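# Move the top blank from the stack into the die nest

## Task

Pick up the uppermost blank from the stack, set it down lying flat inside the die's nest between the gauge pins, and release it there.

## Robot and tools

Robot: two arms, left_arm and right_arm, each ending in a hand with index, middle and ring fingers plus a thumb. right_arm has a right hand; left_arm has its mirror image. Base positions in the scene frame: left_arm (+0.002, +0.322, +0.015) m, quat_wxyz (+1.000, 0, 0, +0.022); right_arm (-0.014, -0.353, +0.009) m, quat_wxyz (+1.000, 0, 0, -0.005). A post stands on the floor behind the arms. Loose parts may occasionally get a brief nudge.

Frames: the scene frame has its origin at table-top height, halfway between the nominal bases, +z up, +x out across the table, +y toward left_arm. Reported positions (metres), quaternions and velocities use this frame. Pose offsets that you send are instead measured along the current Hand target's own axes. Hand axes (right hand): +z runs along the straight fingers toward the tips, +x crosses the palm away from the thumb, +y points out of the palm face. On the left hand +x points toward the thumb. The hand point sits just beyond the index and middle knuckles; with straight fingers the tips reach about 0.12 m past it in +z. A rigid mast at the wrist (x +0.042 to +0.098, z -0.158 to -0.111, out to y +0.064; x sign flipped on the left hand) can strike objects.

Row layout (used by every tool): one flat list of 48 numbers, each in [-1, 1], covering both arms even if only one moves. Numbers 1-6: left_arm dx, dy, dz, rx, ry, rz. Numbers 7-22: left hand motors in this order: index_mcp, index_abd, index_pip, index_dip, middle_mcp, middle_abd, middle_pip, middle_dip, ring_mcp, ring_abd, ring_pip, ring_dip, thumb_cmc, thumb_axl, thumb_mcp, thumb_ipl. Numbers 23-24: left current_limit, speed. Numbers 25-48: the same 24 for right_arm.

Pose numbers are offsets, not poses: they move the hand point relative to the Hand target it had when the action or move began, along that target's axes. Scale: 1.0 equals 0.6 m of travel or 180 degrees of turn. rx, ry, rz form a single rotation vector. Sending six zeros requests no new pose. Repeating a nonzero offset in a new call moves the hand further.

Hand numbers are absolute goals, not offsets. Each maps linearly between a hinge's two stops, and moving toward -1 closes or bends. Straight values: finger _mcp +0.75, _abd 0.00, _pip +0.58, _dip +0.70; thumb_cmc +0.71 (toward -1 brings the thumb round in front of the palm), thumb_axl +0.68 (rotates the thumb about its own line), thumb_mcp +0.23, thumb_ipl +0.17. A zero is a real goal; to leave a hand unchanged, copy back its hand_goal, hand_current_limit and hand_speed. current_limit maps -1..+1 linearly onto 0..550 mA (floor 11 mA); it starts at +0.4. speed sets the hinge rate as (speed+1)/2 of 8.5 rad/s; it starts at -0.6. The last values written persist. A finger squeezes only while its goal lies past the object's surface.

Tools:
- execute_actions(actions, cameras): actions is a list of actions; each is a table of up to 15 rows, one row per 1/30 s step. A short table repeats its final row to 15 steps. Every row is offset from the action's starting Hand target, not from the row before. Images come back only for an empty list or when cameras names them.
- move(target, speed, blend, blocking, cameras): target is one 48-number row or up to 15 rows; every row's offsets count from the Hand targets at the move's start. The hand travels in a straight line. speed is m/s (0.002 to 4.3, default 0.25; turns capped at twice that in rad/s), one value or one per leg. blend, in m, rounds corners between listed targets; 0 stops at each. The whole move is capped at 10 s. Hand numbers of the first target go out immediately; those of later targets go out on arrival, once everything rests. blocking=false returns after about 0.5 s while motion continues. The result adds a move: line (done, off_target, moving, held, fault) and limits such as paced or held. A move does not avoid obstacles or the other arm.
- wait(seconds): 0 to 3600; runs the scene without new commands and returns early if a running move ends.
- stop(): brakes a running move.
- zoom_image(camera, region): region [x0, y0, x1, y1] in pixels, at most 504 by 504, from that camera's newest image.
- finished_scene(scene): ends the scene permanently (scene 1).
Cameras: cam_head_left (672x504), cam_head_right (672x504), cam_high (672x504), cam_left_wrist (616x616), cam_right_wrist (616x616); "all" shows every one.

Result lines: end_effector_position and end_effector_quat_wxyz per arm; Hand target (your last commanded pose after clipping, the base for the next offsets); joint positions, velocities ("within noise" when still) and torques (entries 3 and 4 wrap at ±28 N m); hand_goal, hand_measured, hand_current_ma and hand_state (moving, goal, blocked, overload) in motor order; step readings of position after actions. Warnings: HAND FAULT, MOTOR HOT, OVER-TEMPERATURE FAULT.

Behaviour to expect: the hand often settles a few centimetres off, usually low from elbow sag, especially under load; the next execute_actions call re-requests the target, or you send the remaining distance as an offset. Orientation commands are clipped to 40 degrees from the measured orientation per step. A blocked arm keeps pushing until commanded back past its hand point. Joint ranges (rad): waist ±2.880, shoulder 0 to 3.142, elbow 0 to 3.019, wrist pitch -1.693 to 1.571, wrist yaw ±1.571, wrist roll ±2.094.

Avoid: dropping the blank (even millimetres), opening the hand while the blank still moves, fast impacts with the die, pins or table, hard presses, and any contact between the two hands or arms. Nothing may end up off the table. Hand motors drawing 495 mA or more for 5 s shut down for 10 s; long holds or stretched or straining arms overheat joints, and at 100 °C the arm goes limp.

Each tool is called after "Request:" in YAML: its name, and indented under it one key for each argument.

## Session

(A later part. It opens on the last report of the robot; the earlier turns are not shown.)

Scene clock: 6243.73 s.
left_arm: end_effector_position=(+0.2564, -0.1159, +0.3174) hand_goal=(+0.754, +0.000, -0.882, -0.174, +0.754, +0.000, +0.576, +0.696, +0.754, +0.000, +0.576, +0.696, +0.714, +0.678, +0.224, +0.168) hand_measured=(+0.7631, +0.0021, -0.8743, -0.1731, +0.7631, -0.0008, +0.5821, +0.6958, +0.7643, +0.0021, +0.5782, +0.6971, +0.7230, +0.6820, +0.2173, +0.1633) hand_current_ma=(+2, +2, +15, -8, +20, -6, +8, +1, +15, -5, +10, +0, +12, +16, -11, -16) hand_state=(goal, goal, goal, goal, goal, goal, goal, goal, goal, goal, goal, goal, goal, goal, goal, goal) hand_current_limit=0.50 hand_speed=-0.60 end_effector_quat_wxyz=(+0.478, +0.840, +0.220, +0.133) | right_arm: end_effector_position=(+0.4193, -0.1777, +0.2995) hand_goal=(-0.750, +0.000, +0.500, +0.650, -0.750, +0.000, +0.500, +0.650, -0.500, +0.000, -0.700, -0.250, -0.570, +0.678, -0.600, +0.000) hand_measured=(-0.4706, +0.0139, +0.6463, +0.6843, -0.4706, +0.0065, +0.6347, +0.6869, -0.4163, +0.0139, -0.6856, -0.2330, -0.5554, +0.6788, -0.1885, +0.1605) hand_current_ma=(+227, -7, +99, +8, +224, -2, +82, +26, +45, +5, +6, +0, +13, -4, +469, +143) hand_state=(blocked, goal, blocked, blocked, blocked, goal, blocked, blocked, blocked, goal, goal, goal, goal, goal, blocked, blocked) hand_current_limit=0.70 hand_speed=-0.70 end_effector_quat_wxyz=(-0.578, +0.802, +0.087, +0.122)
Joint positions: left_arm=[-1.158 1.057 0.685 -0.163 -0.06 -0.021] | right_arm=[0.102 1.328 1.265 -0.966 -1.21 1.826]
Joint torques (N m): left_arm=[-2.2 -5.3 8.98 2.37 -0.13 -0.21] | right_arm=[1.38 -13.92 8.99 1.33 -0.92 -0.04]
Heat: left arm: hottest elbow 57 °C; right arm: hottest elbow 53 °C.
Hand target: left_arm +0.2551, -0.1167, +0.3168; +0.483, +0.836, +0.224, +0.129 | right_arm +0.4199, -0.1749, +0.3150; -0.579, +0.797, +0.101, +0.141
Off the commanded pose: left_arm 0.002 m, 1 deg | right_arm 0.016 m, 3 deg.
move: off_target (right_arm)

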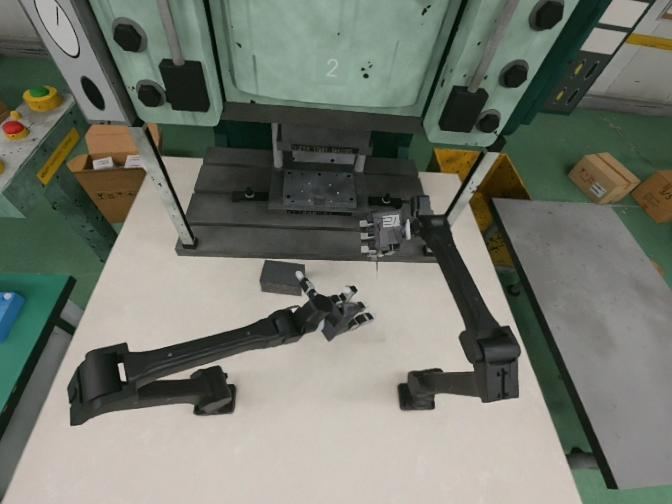

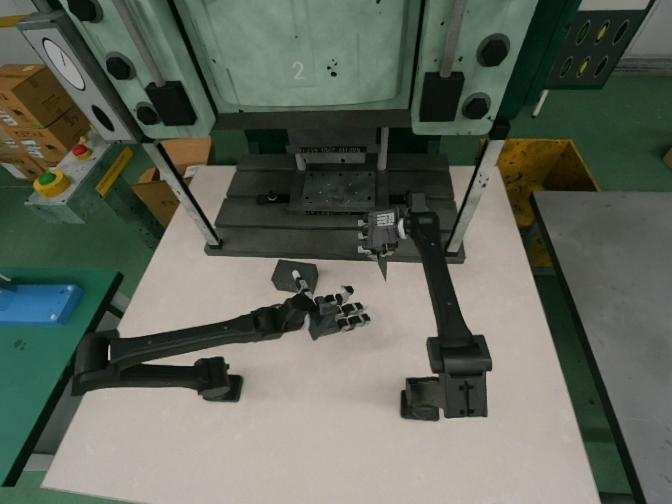

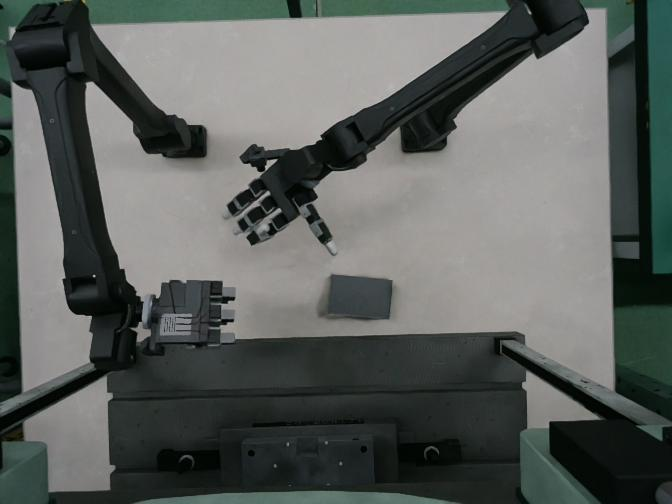

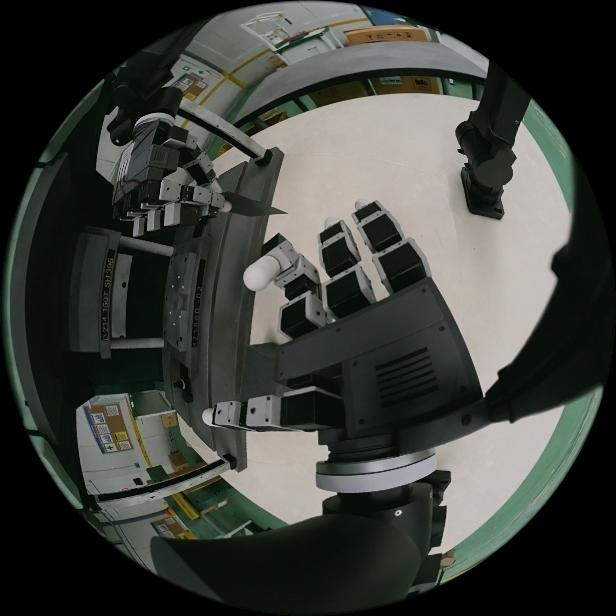

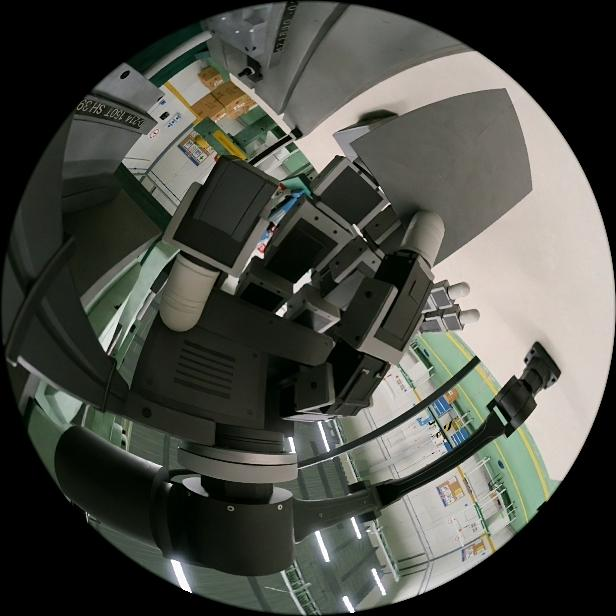

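Request:
zoom_image:
  camera: "cam_head_left"
  region: [330, 190, 450, 290]

Request:
zoom_image:
  camera: "cam_high"
  region: [130, 250, 270, 360]

Request:
zoom_image:
  camera: "cam_left_wrist"
  region: [100, 80, 340, 280]

Request:
zoom_image:
  camera: "cam_right_wrist"
  region: [280, 60, 560, 340]

Scaled by 4.200 from the camera's image (finer frame: 960x720).

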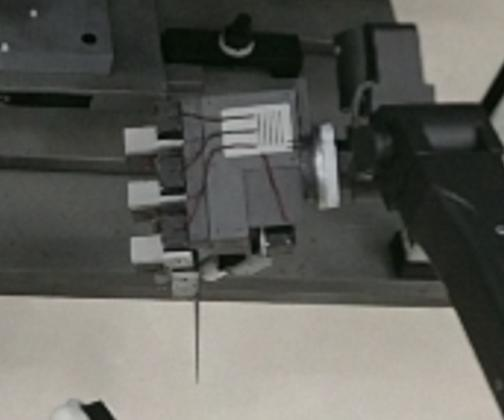

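Scaled by 3.600 from the camera's image (finer frame: 960x720).

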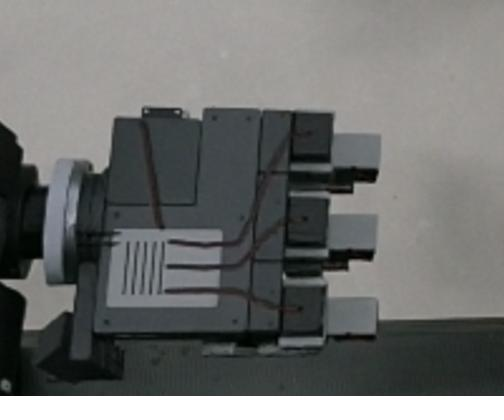

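Scaled by 2.100 from the camera's image (finer frame: 880x880).

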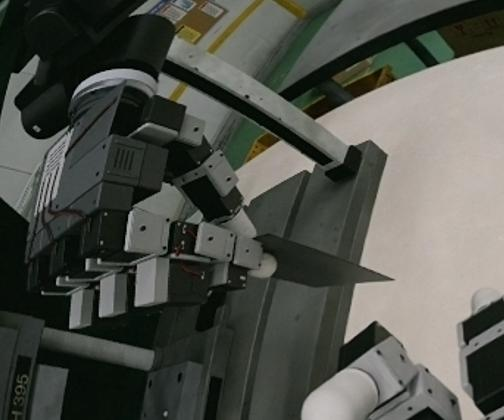

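Scaled by 1.800 from the camera's image (finer frame: 880x880).

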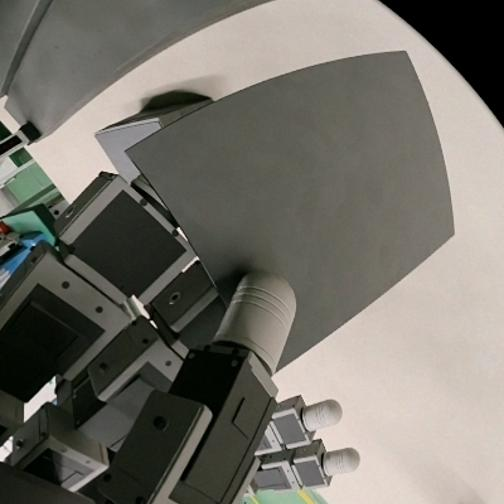

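Request:
move:
  target:
    - [-0.0342,0.0428,0.3087,-0.2915,0.3000,-0.1252,0.753,0,-1.0,-0.754,0.753,0,-1.0,-0.754,0.753,0,-1.0,-0.754,0.714,0.678,0.2247,0.168,0.5,-0.6,0,0,0,0,0,0,-0.75,0,0.50,0.65,-0.75,0,0.50,0.65,-0.50,0,-0.70,-0.25,-0.571,0.678,-0.60,0.0,0.70,-0.7]
  speed: 0.12
  cameras: ["cam_high","cam_right_wrist","cam_head_left","cam_head_right","cam_left_wrist"]

Scene clock: 6352.73 s.
left_arm: end_effector_position=(+0.3224, -0.2725, +0.2346) hand_goal=(+0.754, +0.000, -1.000, -0.754, +0.754, +0.000, -1.000, -0.754, +0.754, +0.000, -1.000, -0.754, +0.714, +0.678, +0.224, +0.168) hand_measured=(+0.7631, +0.0021, -0.9820, -0.6904, +0.7655, -0.0008, -0.9384, -0.7439, +0.7667, +0.0021, -0.9410, -0.7426, +0.7255, +0.6820, +0.2242, +0.1672) hand_current_ma=(-7, +10, +23, +79, +15, -8, +88, +8, +15, +0, +81, +15, +13, +16, -6, -9) hand_state=(goal, goal, goal, blocked, goal, goal, blocked, goal, goal, goal, blocked, goal, goal, goal, goal, goal) hand_current_limit=0.50 hand_speed=-0.60 end_effector_quat_wxyz=(+0.641, +0.379, +0.482, +0.462) | right_arm: end_effector_position=(+0.4193, -0.1777, +0.2995) hand_goal=(-0.750, +0.000, +0.500, +0.650, -0.750, +0.000, +0.500, +0.650, -0.500, +0.000, -0.700, -0.250, -0.570, +0.678, -0.600, +0.000) hand_measured=(-0.4706, +0.0124, +0.6463, +0.6843, -0.4718, +0.0065, +0.6360, +0.6869, -0.4163, +0.0124, -0.6856, -0.2317, -0.5567, +0.6798, -0.1895, +0.1595) hand_current_ma=(+225, -11, +103, +9, +218, -3, +81, +18, +51, +0, +10, +3, +13, -3, +467, +148) hand_state=(blocked, goal, blocked, blocked, blocked, goal, blocked, blocked, blocked, goal, goal, goal, goal, goal, blocked, blocked) hand_current_limit=0.70 hand_speed=-0.70 end_effector_quat_wxyz=(-0.578, +0.802, +0.087, +0.122)
Joint positions: left_arm=[-1.354 2.389 1.548 1.55 -1.18 0.392] | right_arm=[0.102 1.328 1.265 -0.966 -1.21 1.826]
Joint torques (N m): left_arm=[-1.44 -16.03 9.84 1.16 0.71 0.18] | right_arm=[1.38 -14.15 8.92 1.35 -0.93 -0.01]
Heat: left arm: hottest elbow 54 °C; right arm: hottest elbow 46 °C.
Hand target: left_arm +0.3239, -0.2772, +0.2466; +0.654, +0.346, +0.481, +0.471 | right_arm +0.4198, -0.1749, +0.3150; -0.579, +0.797, +0.101, +0.141
Off the commanded pose: left_arm 0.013 m, 4 deg | right_arm 0.016 m, 3 deg.
joint sent to its limit (left arm) — joint 4 (wrist pitch), upper limit. The joint targets are off in orientation, not in position.
move: off_target (left_arm)

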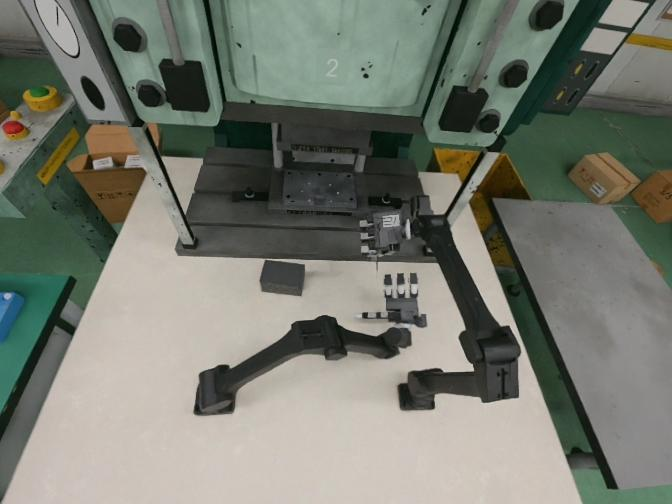

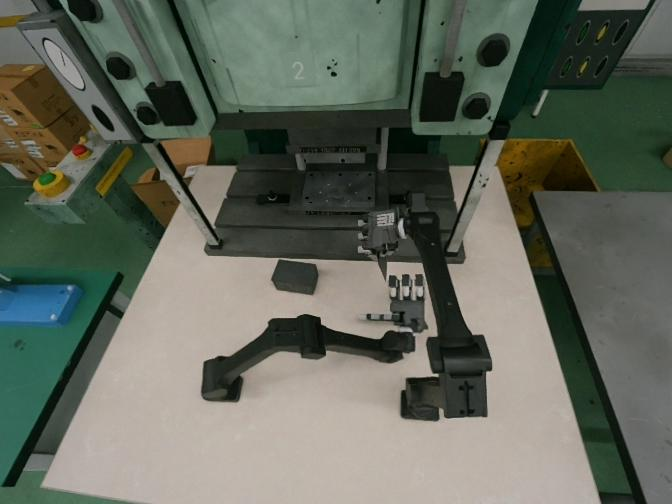

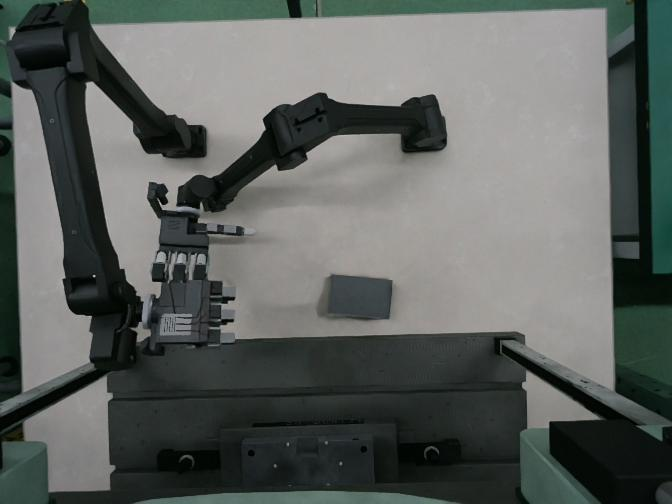

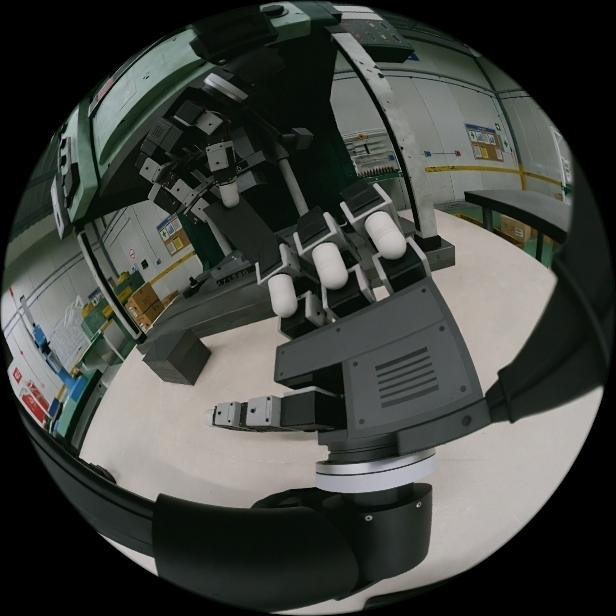

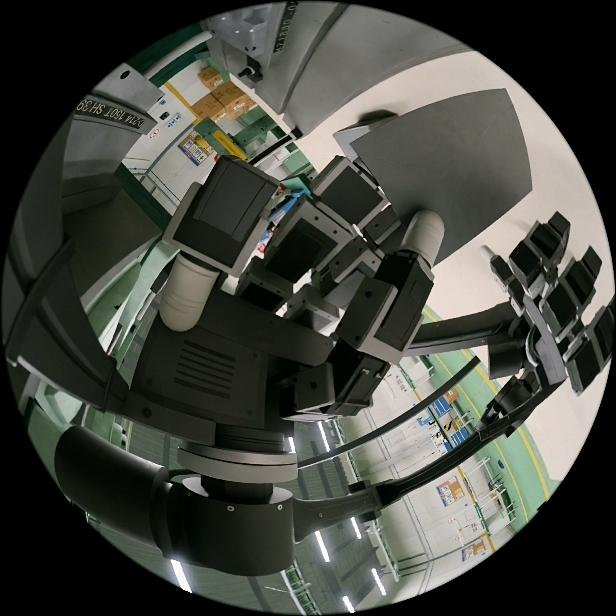

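Request:
zoom_image:
  camera: "cam_left_wrist"
  region: [130, 80, 430, 350]

Request:
zoom_image:
  camera: "cam_high"
  region: [130, 170, 270, 360]

Request:
zoom_image:
  camera: "cam_head_left"
  region: [340, 190, 450, 350]

Request:
zoom_image:
  camera: "cam_head_right"
  region: [340, 190, 450, 350]

Scaled by 1.680 from the camera's image (finer frame: 880x880).

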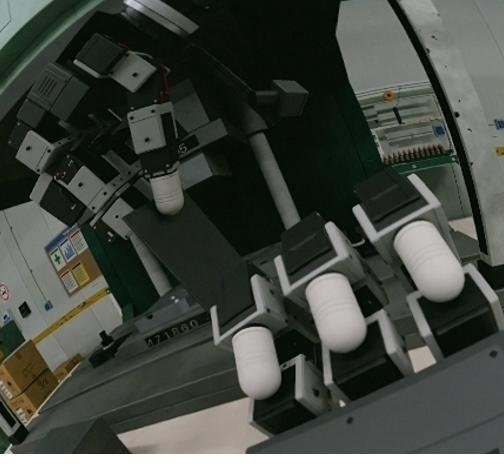

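Scaled by 2.653 from the camera's image (finer frame: 960x720).

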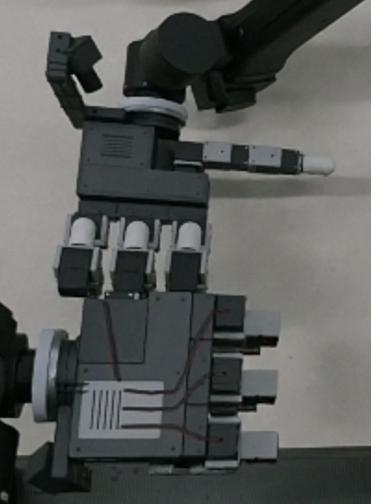

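Scaled by 3.150 from the camera's image (finer frame: 960x720).

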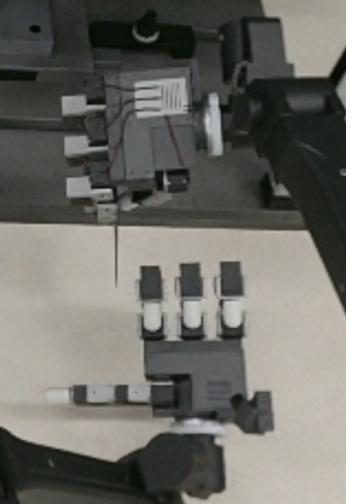

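Scaled by 3.150 from the camera's image (finer frame: 960x720).

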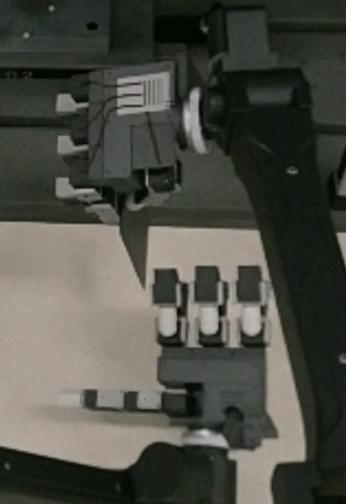

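Request:
move:
  target:
    - [0.0313,0.036,-0.0138,0.0157,0.0102,0.003,0.753,0,-1.0,-0.754,0.753,0,-1.0,-0.754,0.753,0,-1.0,-0.754,0.714,0.678,0.2247,0.168,0.5,-0.6,0,0,0,0,0,0,-0.75,0,0.50,0.65,-0.75,0,0.50,0.65,-0.50,0,-0.70,-0.25,-0.571,0.678,-0.60,0.0,0.70,-0.7]
    - [0.0313,0.036,-0.0138,0.0157,0.0102,0.003,0.753,0,-1.0,-0.754,0.753,0,0.576,0.696,0.753,0,0.576,0.696,0.714,0.678,0.2247,0.168,0.5,-0.6,0,0,0,0,0,0,-0.75,0,0.50,0.65,-0.75,0,0.50,0.65,-0.50,0,-0.70,-0.25,-0.571,0.678,-0.60,0.0,0.70,-0.7]
  speed: 0.08
  cameras: ["cam_high","cam_right_wrist","cam_head_left","cam_head_right","cam_left_wrist"]

Request:
zoom_image:
  camera: "cam_left_wrist"
  region: [130, 80, 430, 350]

Request:
zoom_image:
  camera: "cam_high"
  region: [130, 170, 270, 360]

Request:
zoom_image:
  camera: "cam_head_left"
  region: [340, 190, 450, 350]

Request:
zoom_image:
  camera: "cam_head_right"
  region: [340, 190, 450, 350]

Scene clock: 6432.67 s.
left_arm: end_effector_position=(+0.3209, -0.2538, +0.2436) hand_goal=(+0.754, +0.000, -1.000, -0.754, +0.754, +0.000, +0.576, +0.696, +0.754, +0.000, +0.576, +0.696, +0.714, +0.678, +0.224, +0.168) hand_measured=(+0.7631, +0.0021, -0.9820, -0.6891, +0.7679, +0.0080, +0.5808, +0.7009, +0.7691, +0.0095, +0.5808, +0.6971, +0.7267, +0.6820, +0.2242, +0.1672) hand_current_ma=(-1, +6, +25, +80, +21, -4, +3, -1, +20, -1, +9, +6, +21, +17, -2, -10) hand_state=(goal, goal, goal, blocked, goal, goal, goal, goal, goal, goal, goal, goal, goal, goal, goal, goal) hand_current_limit=0.50 hand_speed=-0.60 end_effector_quat_wxyz=(+0.623, +0.374, +0.504, +0.467) | right_arm: end_effector_position=(+0.4193, -0.1777, +0.2995) hand_goal=(-0.750, +0.000, +0.500, +0.650, -0.750, +0.000, +0.500, +0.650, -0.500, +0.000, -0.700, -0.250, -0.570, +0.678, -0.600, +0.000) hand_measured=(-0.4706, +0.0139, +0.6463, +0.6856, -0.4718, +0.0065, +0.6347, +0.6869, -0.4175, +0.0139, -0.6856, -0.2330, -0.5554, +0.6798, -0.1885, +0.1595) hand_current_ma=(+223, -3, +95, +9, +226, +6, +87, +22, +42, +4, +7, +3, +16, -6, +469, +145) hand_state=(blocked, goal, blocked, blocked, blocked, goal, blocked, blocked, blocked, goal, goal, goal, goal, goal, blocked, blocked) hand_current_limit=0.70 hand_speed=-0.70 end_effector_quat_wxyz=(-0.578, +0.802, +0.087, +0.122)
Joint positions: left_arm=[-1.356 2.339 1.495 1.553 -1.24 0.393] | right_arm=[0.102 1.328 1.265 -0.966 -1.21 1.826]
Joint torques (N m): left_arm=[-2.67 -17.96 5.72 0.98 0.8 0.07] | right_arm=[1.55 -14.1 8.99 1.35 -0.92 -0.04]
Heat: left arm: hottest elbow 54 °C; right arm: hottest elbow 45 °C.
Hand target: left_arm +0.3115, -0.2526, +0.2580; +0.635, +0.357, +0.501, +0.467 | right_arm +0.4198, -0.1749, +0.3150; -0.579, +0.797, +0.101, +0.141
Off the commanded pose: left_arm 0.017 m, 2 deg | right_arm 0.016 m, 3 deg.
joint sent to its limit (left arm) — joint 4 (wrist pitch), upper limit. The joint targets still meet the commanded pose.
move: off_target (left_arm); target 2's new numbers were sent with left_arm's hand 0.017 m and 2 deg from that target

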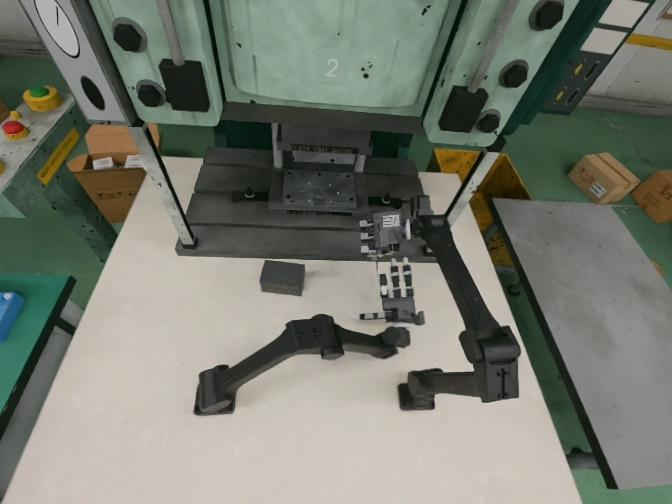

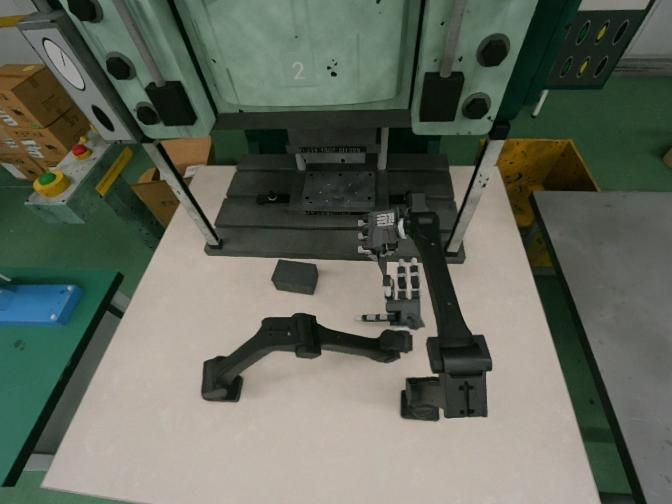

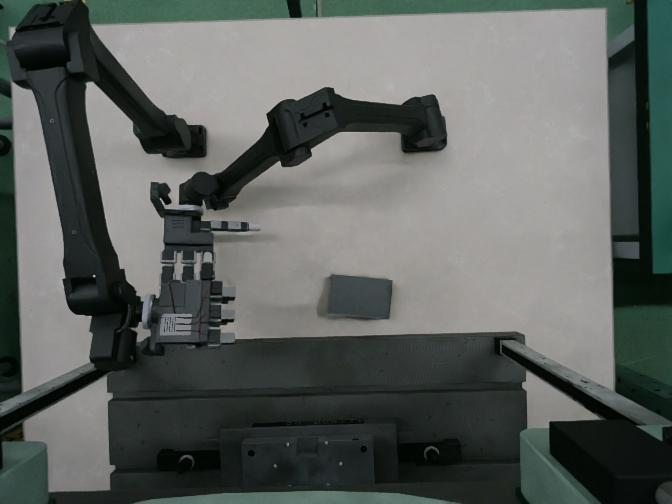

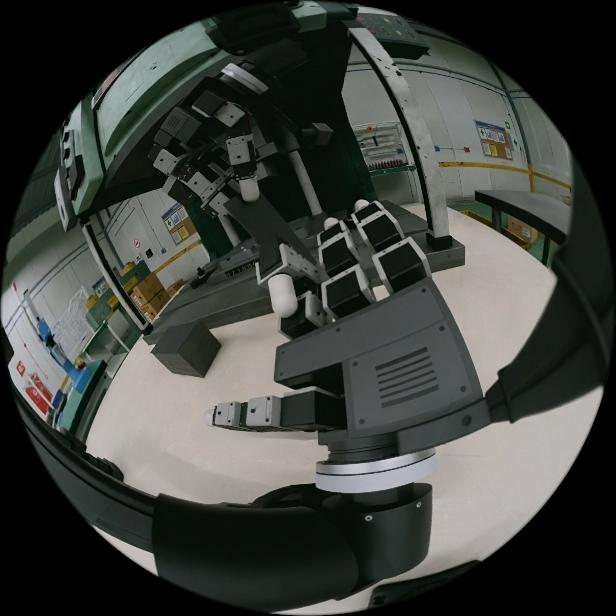

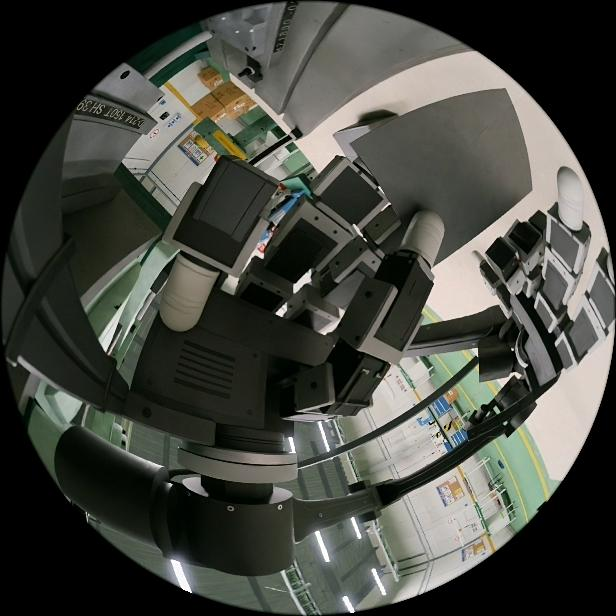

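Scaled by 1.680 from the camera's image (finer frame: 880x880).

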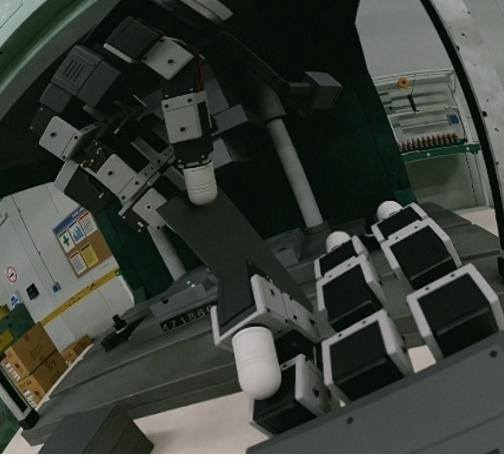

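Scaled by 2.653 from the camera's image (finer frame: 960x720).

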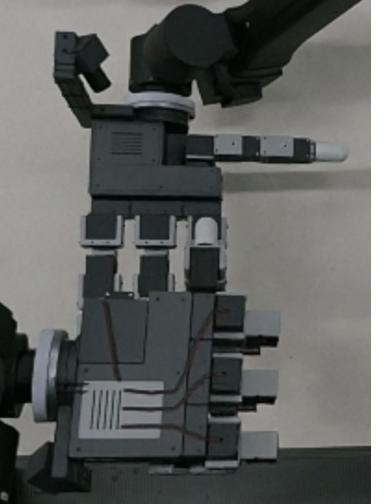

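Scaled by 3.150 from the camera's image (finer frame: 960x720).

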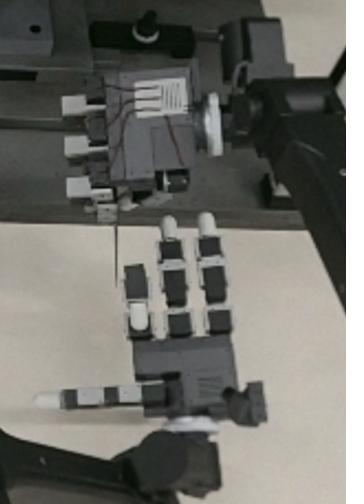

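Scaled by 3.150 from the camera's image (finer frame: 960x720).

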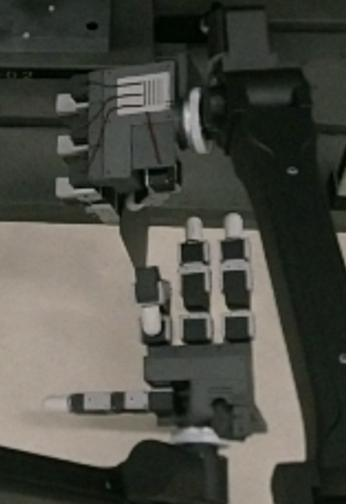

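Request:
move:
  target:
    - [-0.0063,0.0263,0.0823,0,0,0,0.753,0,-1.0,-0.754,0.753,0,0.576,0.696,0.753,0,0.576,0.696,0.714,0.678,0.2247,0.168,0.5,-0.6,0,0,0,0,0,0,-0.75,0,0.50,0.65,-0.75,0,0.50,0.65,-0.50,0,-0.70,-0.25,-0.571,0.678,-0.60,0.0,0.70,-0.7]
  speed: 0.05
  cameras: ["cam_high","cam_right_wrist","cam_head_left","cam_head_right","cam_left_wrist"]

Request:
zoom_image:
  camera: "cam_left_wrist"
  region: [130, 80, 430, 350]

Request:
zoom_image:
  camera: "cam_right_wrist"
  region: [330, 60, 610, 340]

Request:
zoom_image:
  camera: "cam_head_left"
  region: [340, 190, 450, 350]

Request:
zoom_image:
  camera: "cam_head_right"
  region: [340, 190, 450, 350]

Scene clock: 6469.70 s.
left_arm: end_effector_position=(+0.3502, -0.2528, +0.2565) hand_goal=(+0.754, +0.000, -1.000, -0.754, +0.754, +0.000, +0.576, +0.696, +0.754, +0.000, +0.576, +0.696, +0.714, +0.678, +0.224, +0.168) hand_measured=(+0.7631, +0.0021, -0.9820, -0.6891, +0.7667, +0.0080, +0.5808, +0.6996, +0.7691, +0.0109, +0.5808, +0.6971, +0.7255, +0.6820, +0.2232, +0.1672) hand_current_ma=(-1, +5, +21, +79, +17, -5, +9, +1, +11, -2, +12, +2, +13, +8, -6, -11) hand_state=(goal, goal, goal, blocked, goal, goal, goal, goal, goal, goal, goal, goal, goal, goal, goal, goal) hand_current_limit=0.50 hand_speed=-0.60 end_effector_quat_wxyz=(+0.619, +0.382, +0.490, +0.480) | right_arm: end_effector_position=(+0.4193, -0.1777, +0.2995) hand_goal=(-0.750, +0.000, +0.500, +0.650, -0.750, +0.000, +0.500, +0.650, -0.500, +0.000, -0.700, -0.250, -0.570, +0.678, -0.600, +0.000) hand_measured=(-0.4706, +0.0124, +0.6450, +0.6869, -0.4718, +0.0080, +0.6347, +0.6856, -0.4175, +0.0124, -0.6856, -0.2305, -0.5554, +0.6798, -0.1885, +0.1595) hand_current_ma=(+225, -1, +102, +10, +222, +0, +87, +23, +49, +6, +10, +0, +18, -2, +466, +150) hand_state=(blocked, goal, blocked, blocked, blocked, goal, blocked, blocked, blocked, goal, goal, goal, goal, goal, blocked, blocked) hand_current_limit=0.70 hand_speed=-0.70 end_effector_quat_wxyz=(-0.578, +0.802, +0.087, +0.122)
Joint positions: left_arm=[-1.307 2.317 1.495 1.474 -1.188 0.366] | right_arm=[0.102 1.328 1.265 -0.966 -1.21 1.826]
Joint torques (N m): left_arm=[-0.44 -18.49 8.53 0.31 0.85 -0.14] | right_arm=[1.49 -14.21 9.1 1.33 -0.93 -0.04]
Heat: left arm: hottest elbow 50 °C; right arm: hottest elbow 45 °C.
Hand target: left_arm +0.3555, -0.2505, +0.2855; +0.635, +0.357, +0.501, +0.467 | right_arm +0.4199, -0.1749, +0.3150; -0.579, +0.797, +0.101, +0.141
Off the commanded pose: left_arm 0.030 m, 4 deg | right_arm 0.016 m, 3 deg.
move: off_target (left_arm)

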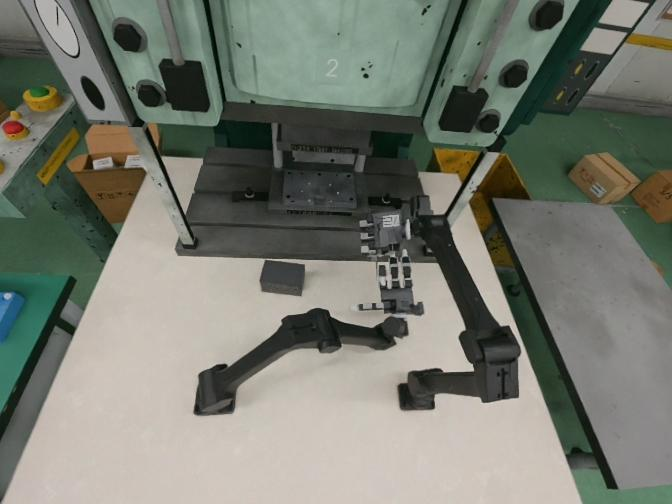

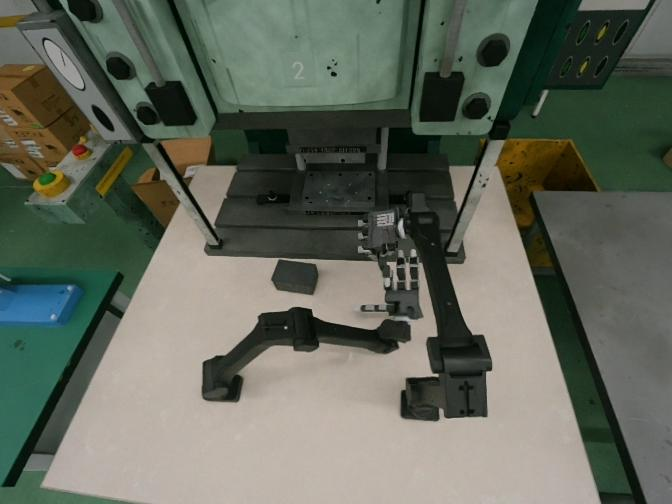

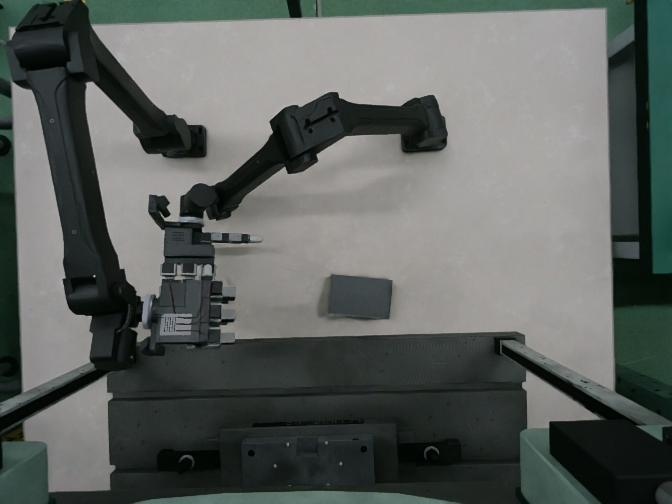

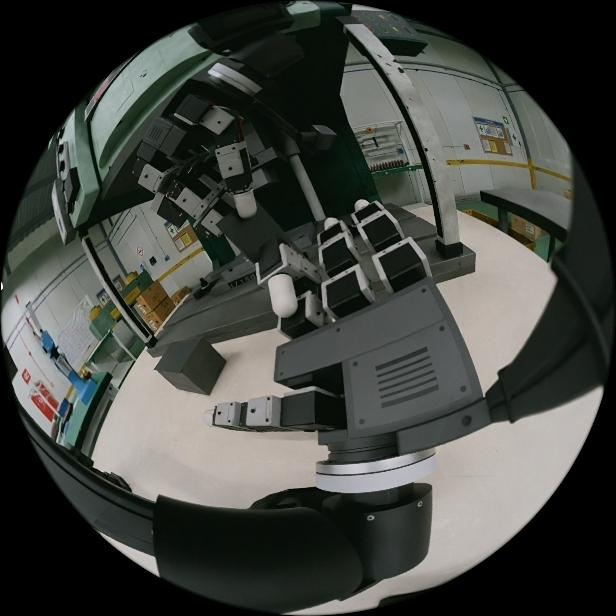

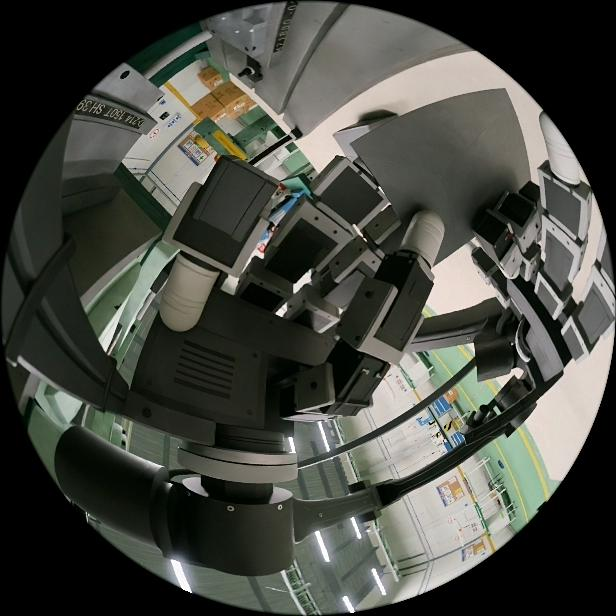

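Scaled by 1.680 from the camera's image (finer frame: 880x880).

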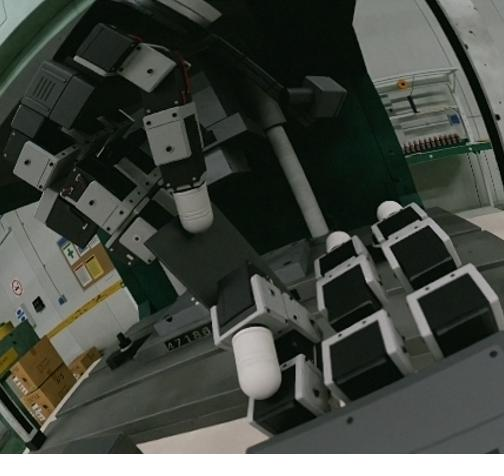

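Scaled by 1.800 from the camera's image (finer frame: 880x880).

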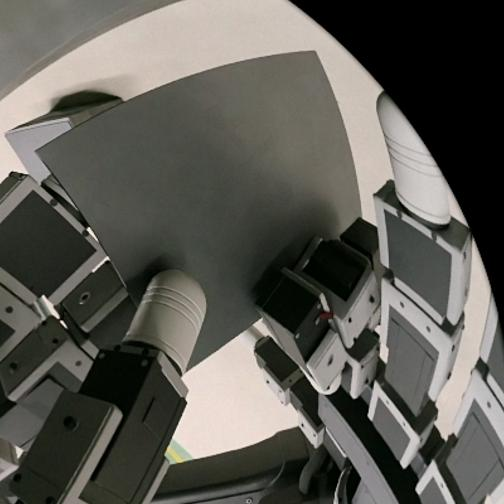

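Scaled by 3.150 from the camera's image (finer frame: 960x720).

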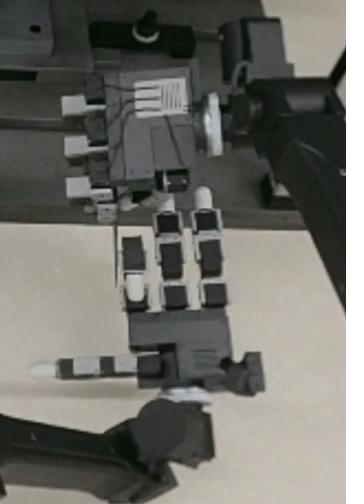

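Scaled by 3.150 from the camera's image (finer frame: 960x720).

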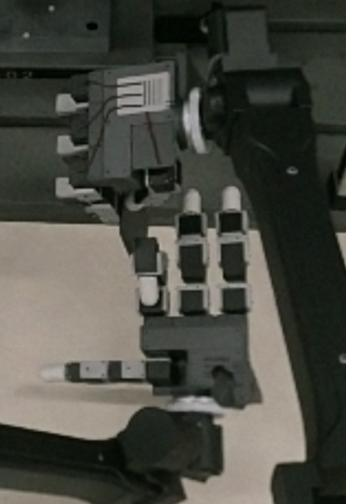

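Request:
move:
  target:
    - [-0.005,0.0195,0.1225,0,0,-0.02,0.753,0,-1.0,-0.754,0.753,0,0.576,0.696,0.753,0,0.576,0.696,0.714,0.678,0.2247,0.168,0.5,-0.6,0,0,0,0,0,0,-0.75,0,0.50,0.65,-0.75,0,0.50,0.65,-0.50,0,-0.70,-0.25,-0.571,0.678,-0.60,0.0,0.70,-0.7]
  speed: 0.05
  cameras: ["cam_high","cam_right_wrist","cam_head_left","cam_head_right","cam_left_wrist"]

Request:
zoom_image:
  camera: "cam_left_wrist"
  region: [130, 80, 430, 350]

Request:
zoom_image:
  camera: "cam_right_wrist"
  region: [330, 60, 610, 340]

Request:
zoom_image:
  camera: "cam_head_left"
  region: [340, 190, 450, 350]

Request:
zoom_image:
  camera: "cam_head_right"
  region: [340, 190, 450, 350]

Scene clock: 6499.77 s.
left_arm: end_effector_position=(+0.4154, -0.2515, +0.2753) hand_goal=(+0.754, +0.000, -1.000, -0.754, +0.754, +0.000, +0.576, +0.696, +0.754, +0.000, +0.576, +0.696, +0.714, +0.678, +0.224, +0.168) hand_measured=(+0.7631, +0.0021, -0.9820, -0.6891, +0.7679, +0.0080, +0.5808, +0.6996, +0.7691, +0.0109, +0.5808, +0.6971, +0.7267, +0.6830, +0.2232, +0.1672) hand_current_ma=(+0, +7, +19, +83, +22, -7, +8, -4, +20, +2, +10, +6, +20, +10, -9, -7) hand_state=(goal, goal, goal, blocked, goal, goal, goal, goal, goal, goal, goal, goal, goal, goal, goal, goal) hand_current_limit=0.50 hand_speed=-0.60 end_effector_quat_wxyz=(+0.628, +0.377, +0.500, +0.462) | right_arm: end_effector_position=(+0.4192, -0.1777, +0.2995) hand_goal=(-0.750, +0.000, +0.500, +0.650, -0.750, +0.000, +0.500, +0.650, -0.500, +0.000, -0.700, -0.250, -0.570, +0.678, -0.600, +0.000) hand_measured=(-0.4718, +0.0153, +0.6463, +0.6907, -0.4742, +0.0065, +0.6347, +0.6894, -0.4163, +0.0139, -0.6856, -0.2305, -0.5542, +0.6809, -0.1885, +0.1614) hand_current_ma=(+230, -5, +96, +16, +222, -7, +78, +13, +38, +9, +14, +6, +22, +5, +467, +147) hand_state=(blocked, goal, blocked, blocked, blocked, goal, blocked, blocked, blocked, goal, goal, goal, goal, goal, blocked, blocked) hand_current_limit=0.70 hand_speed=-0.70 end_effector_quat_wxyz=(-0.578, +0.802, +0.087, +0.122)
Joint positions: left_arm=[-1.218 2.289 1.552 1.242 -1.11 0.169] | right_arm=[0.102 1.328 1.265 -0.966 -1.21 1.827]
Joint torques (N m): left_arm=[-1.03 -19.08 11.02 0.5 0.56 -0.13] | right_arm=[1.32 -14.39 8.99 1.39 -0.92 -0.04]
Heat: left arm: hottest elbow 49 °C; right arm: hottest elbow 45 °C.
Hand target: left_arm +0.4238, -0.2487, +0.3151; +0.649, +0.341, +0.512, +0.447 | right_arm +0.4198, -0.1749, +0.3150; -0.579, +0.797, +0.101, +0.141
Off the commanded pose: left_arm 0.041 m, 5 deg | right_arm 0.016 m, 3 deg.
move: off_target (left_arm)

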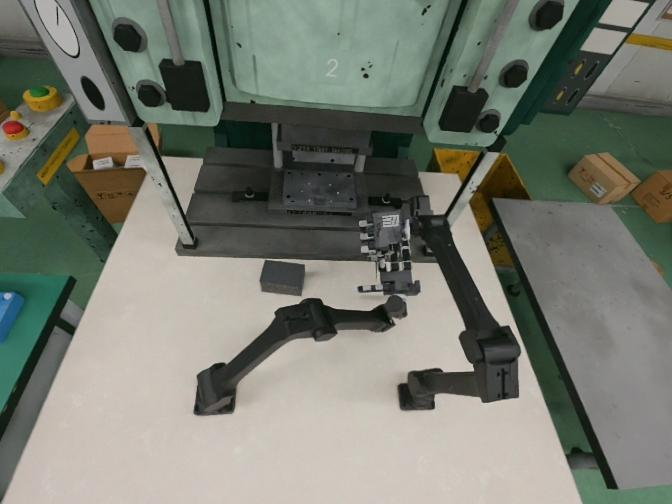

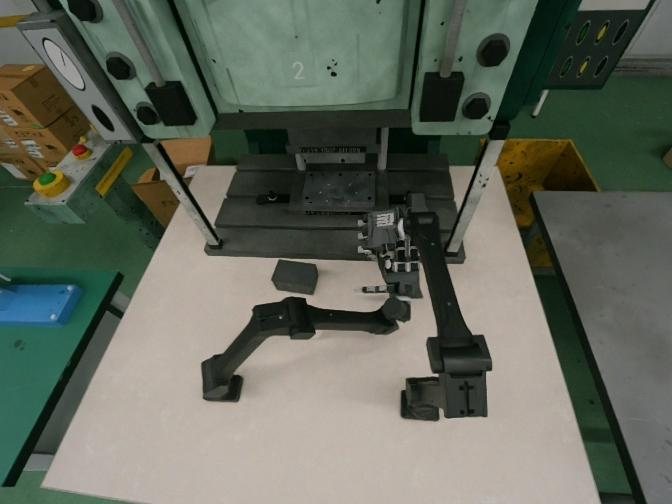

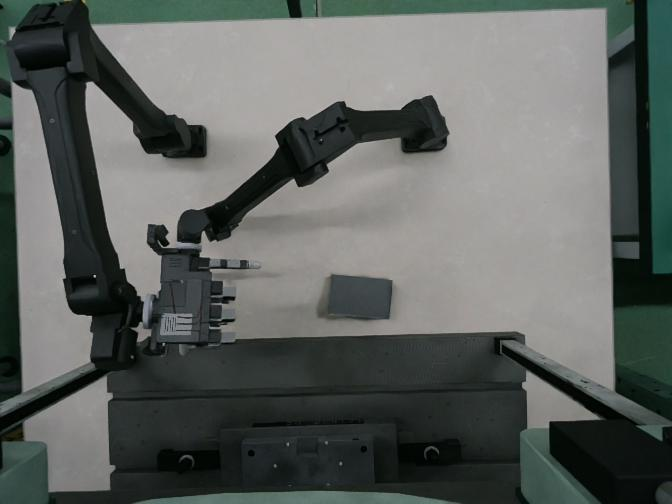

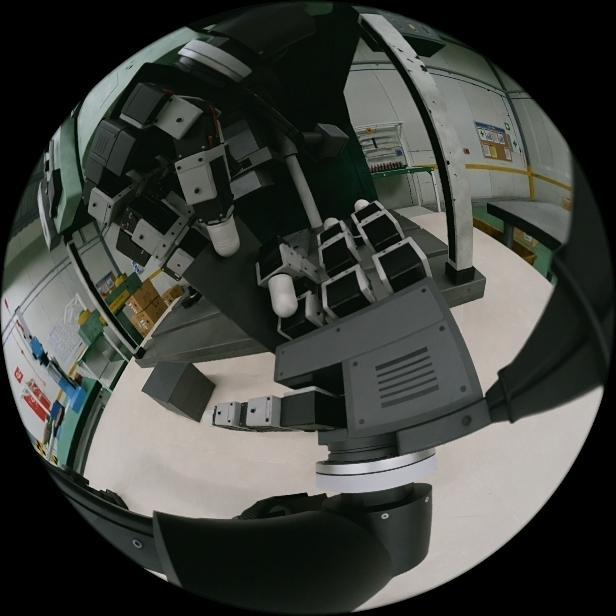

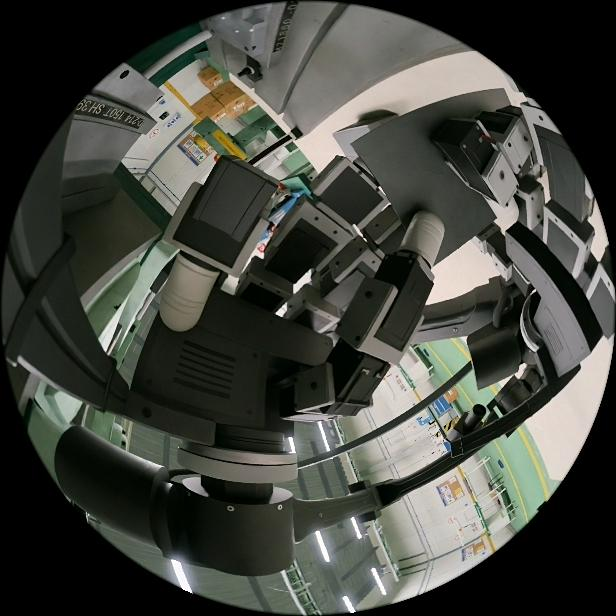

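Scaled by 1.680 from the camera's image (finer frame: 880x880).

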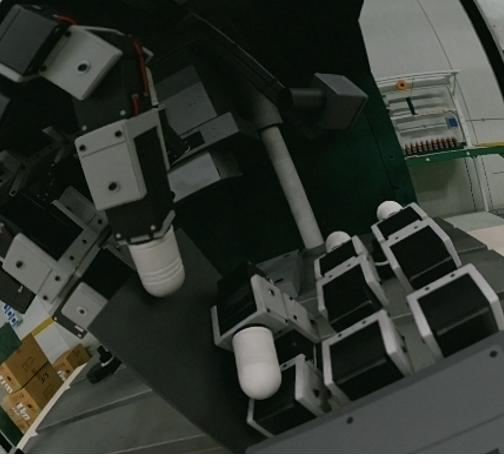

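Scaled by 1.800 from the camera's image (finer frame: 880x880).

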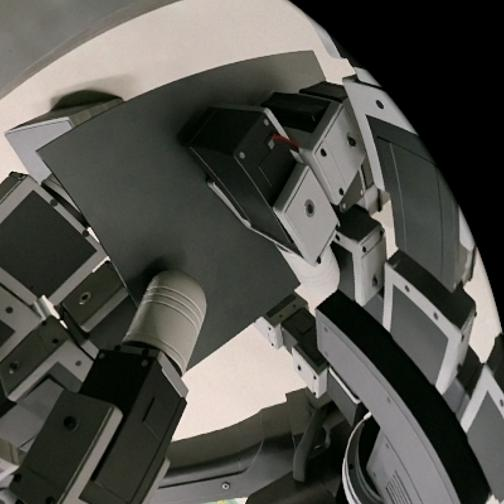

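Scaled by 3.150 from the camera's image (finer frame: 960x720).

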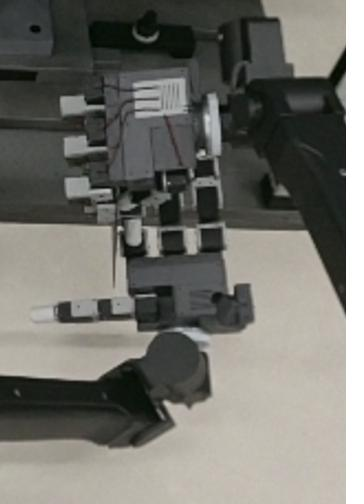

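Scaled by 3.150 from the camera's image (finer frame: 960x720).

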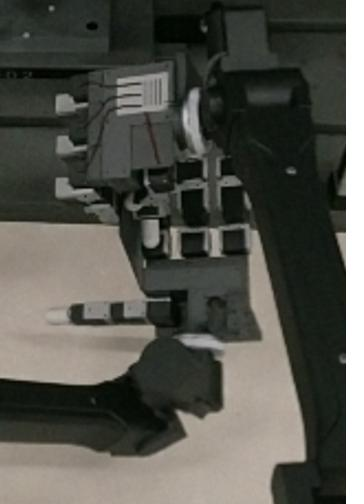

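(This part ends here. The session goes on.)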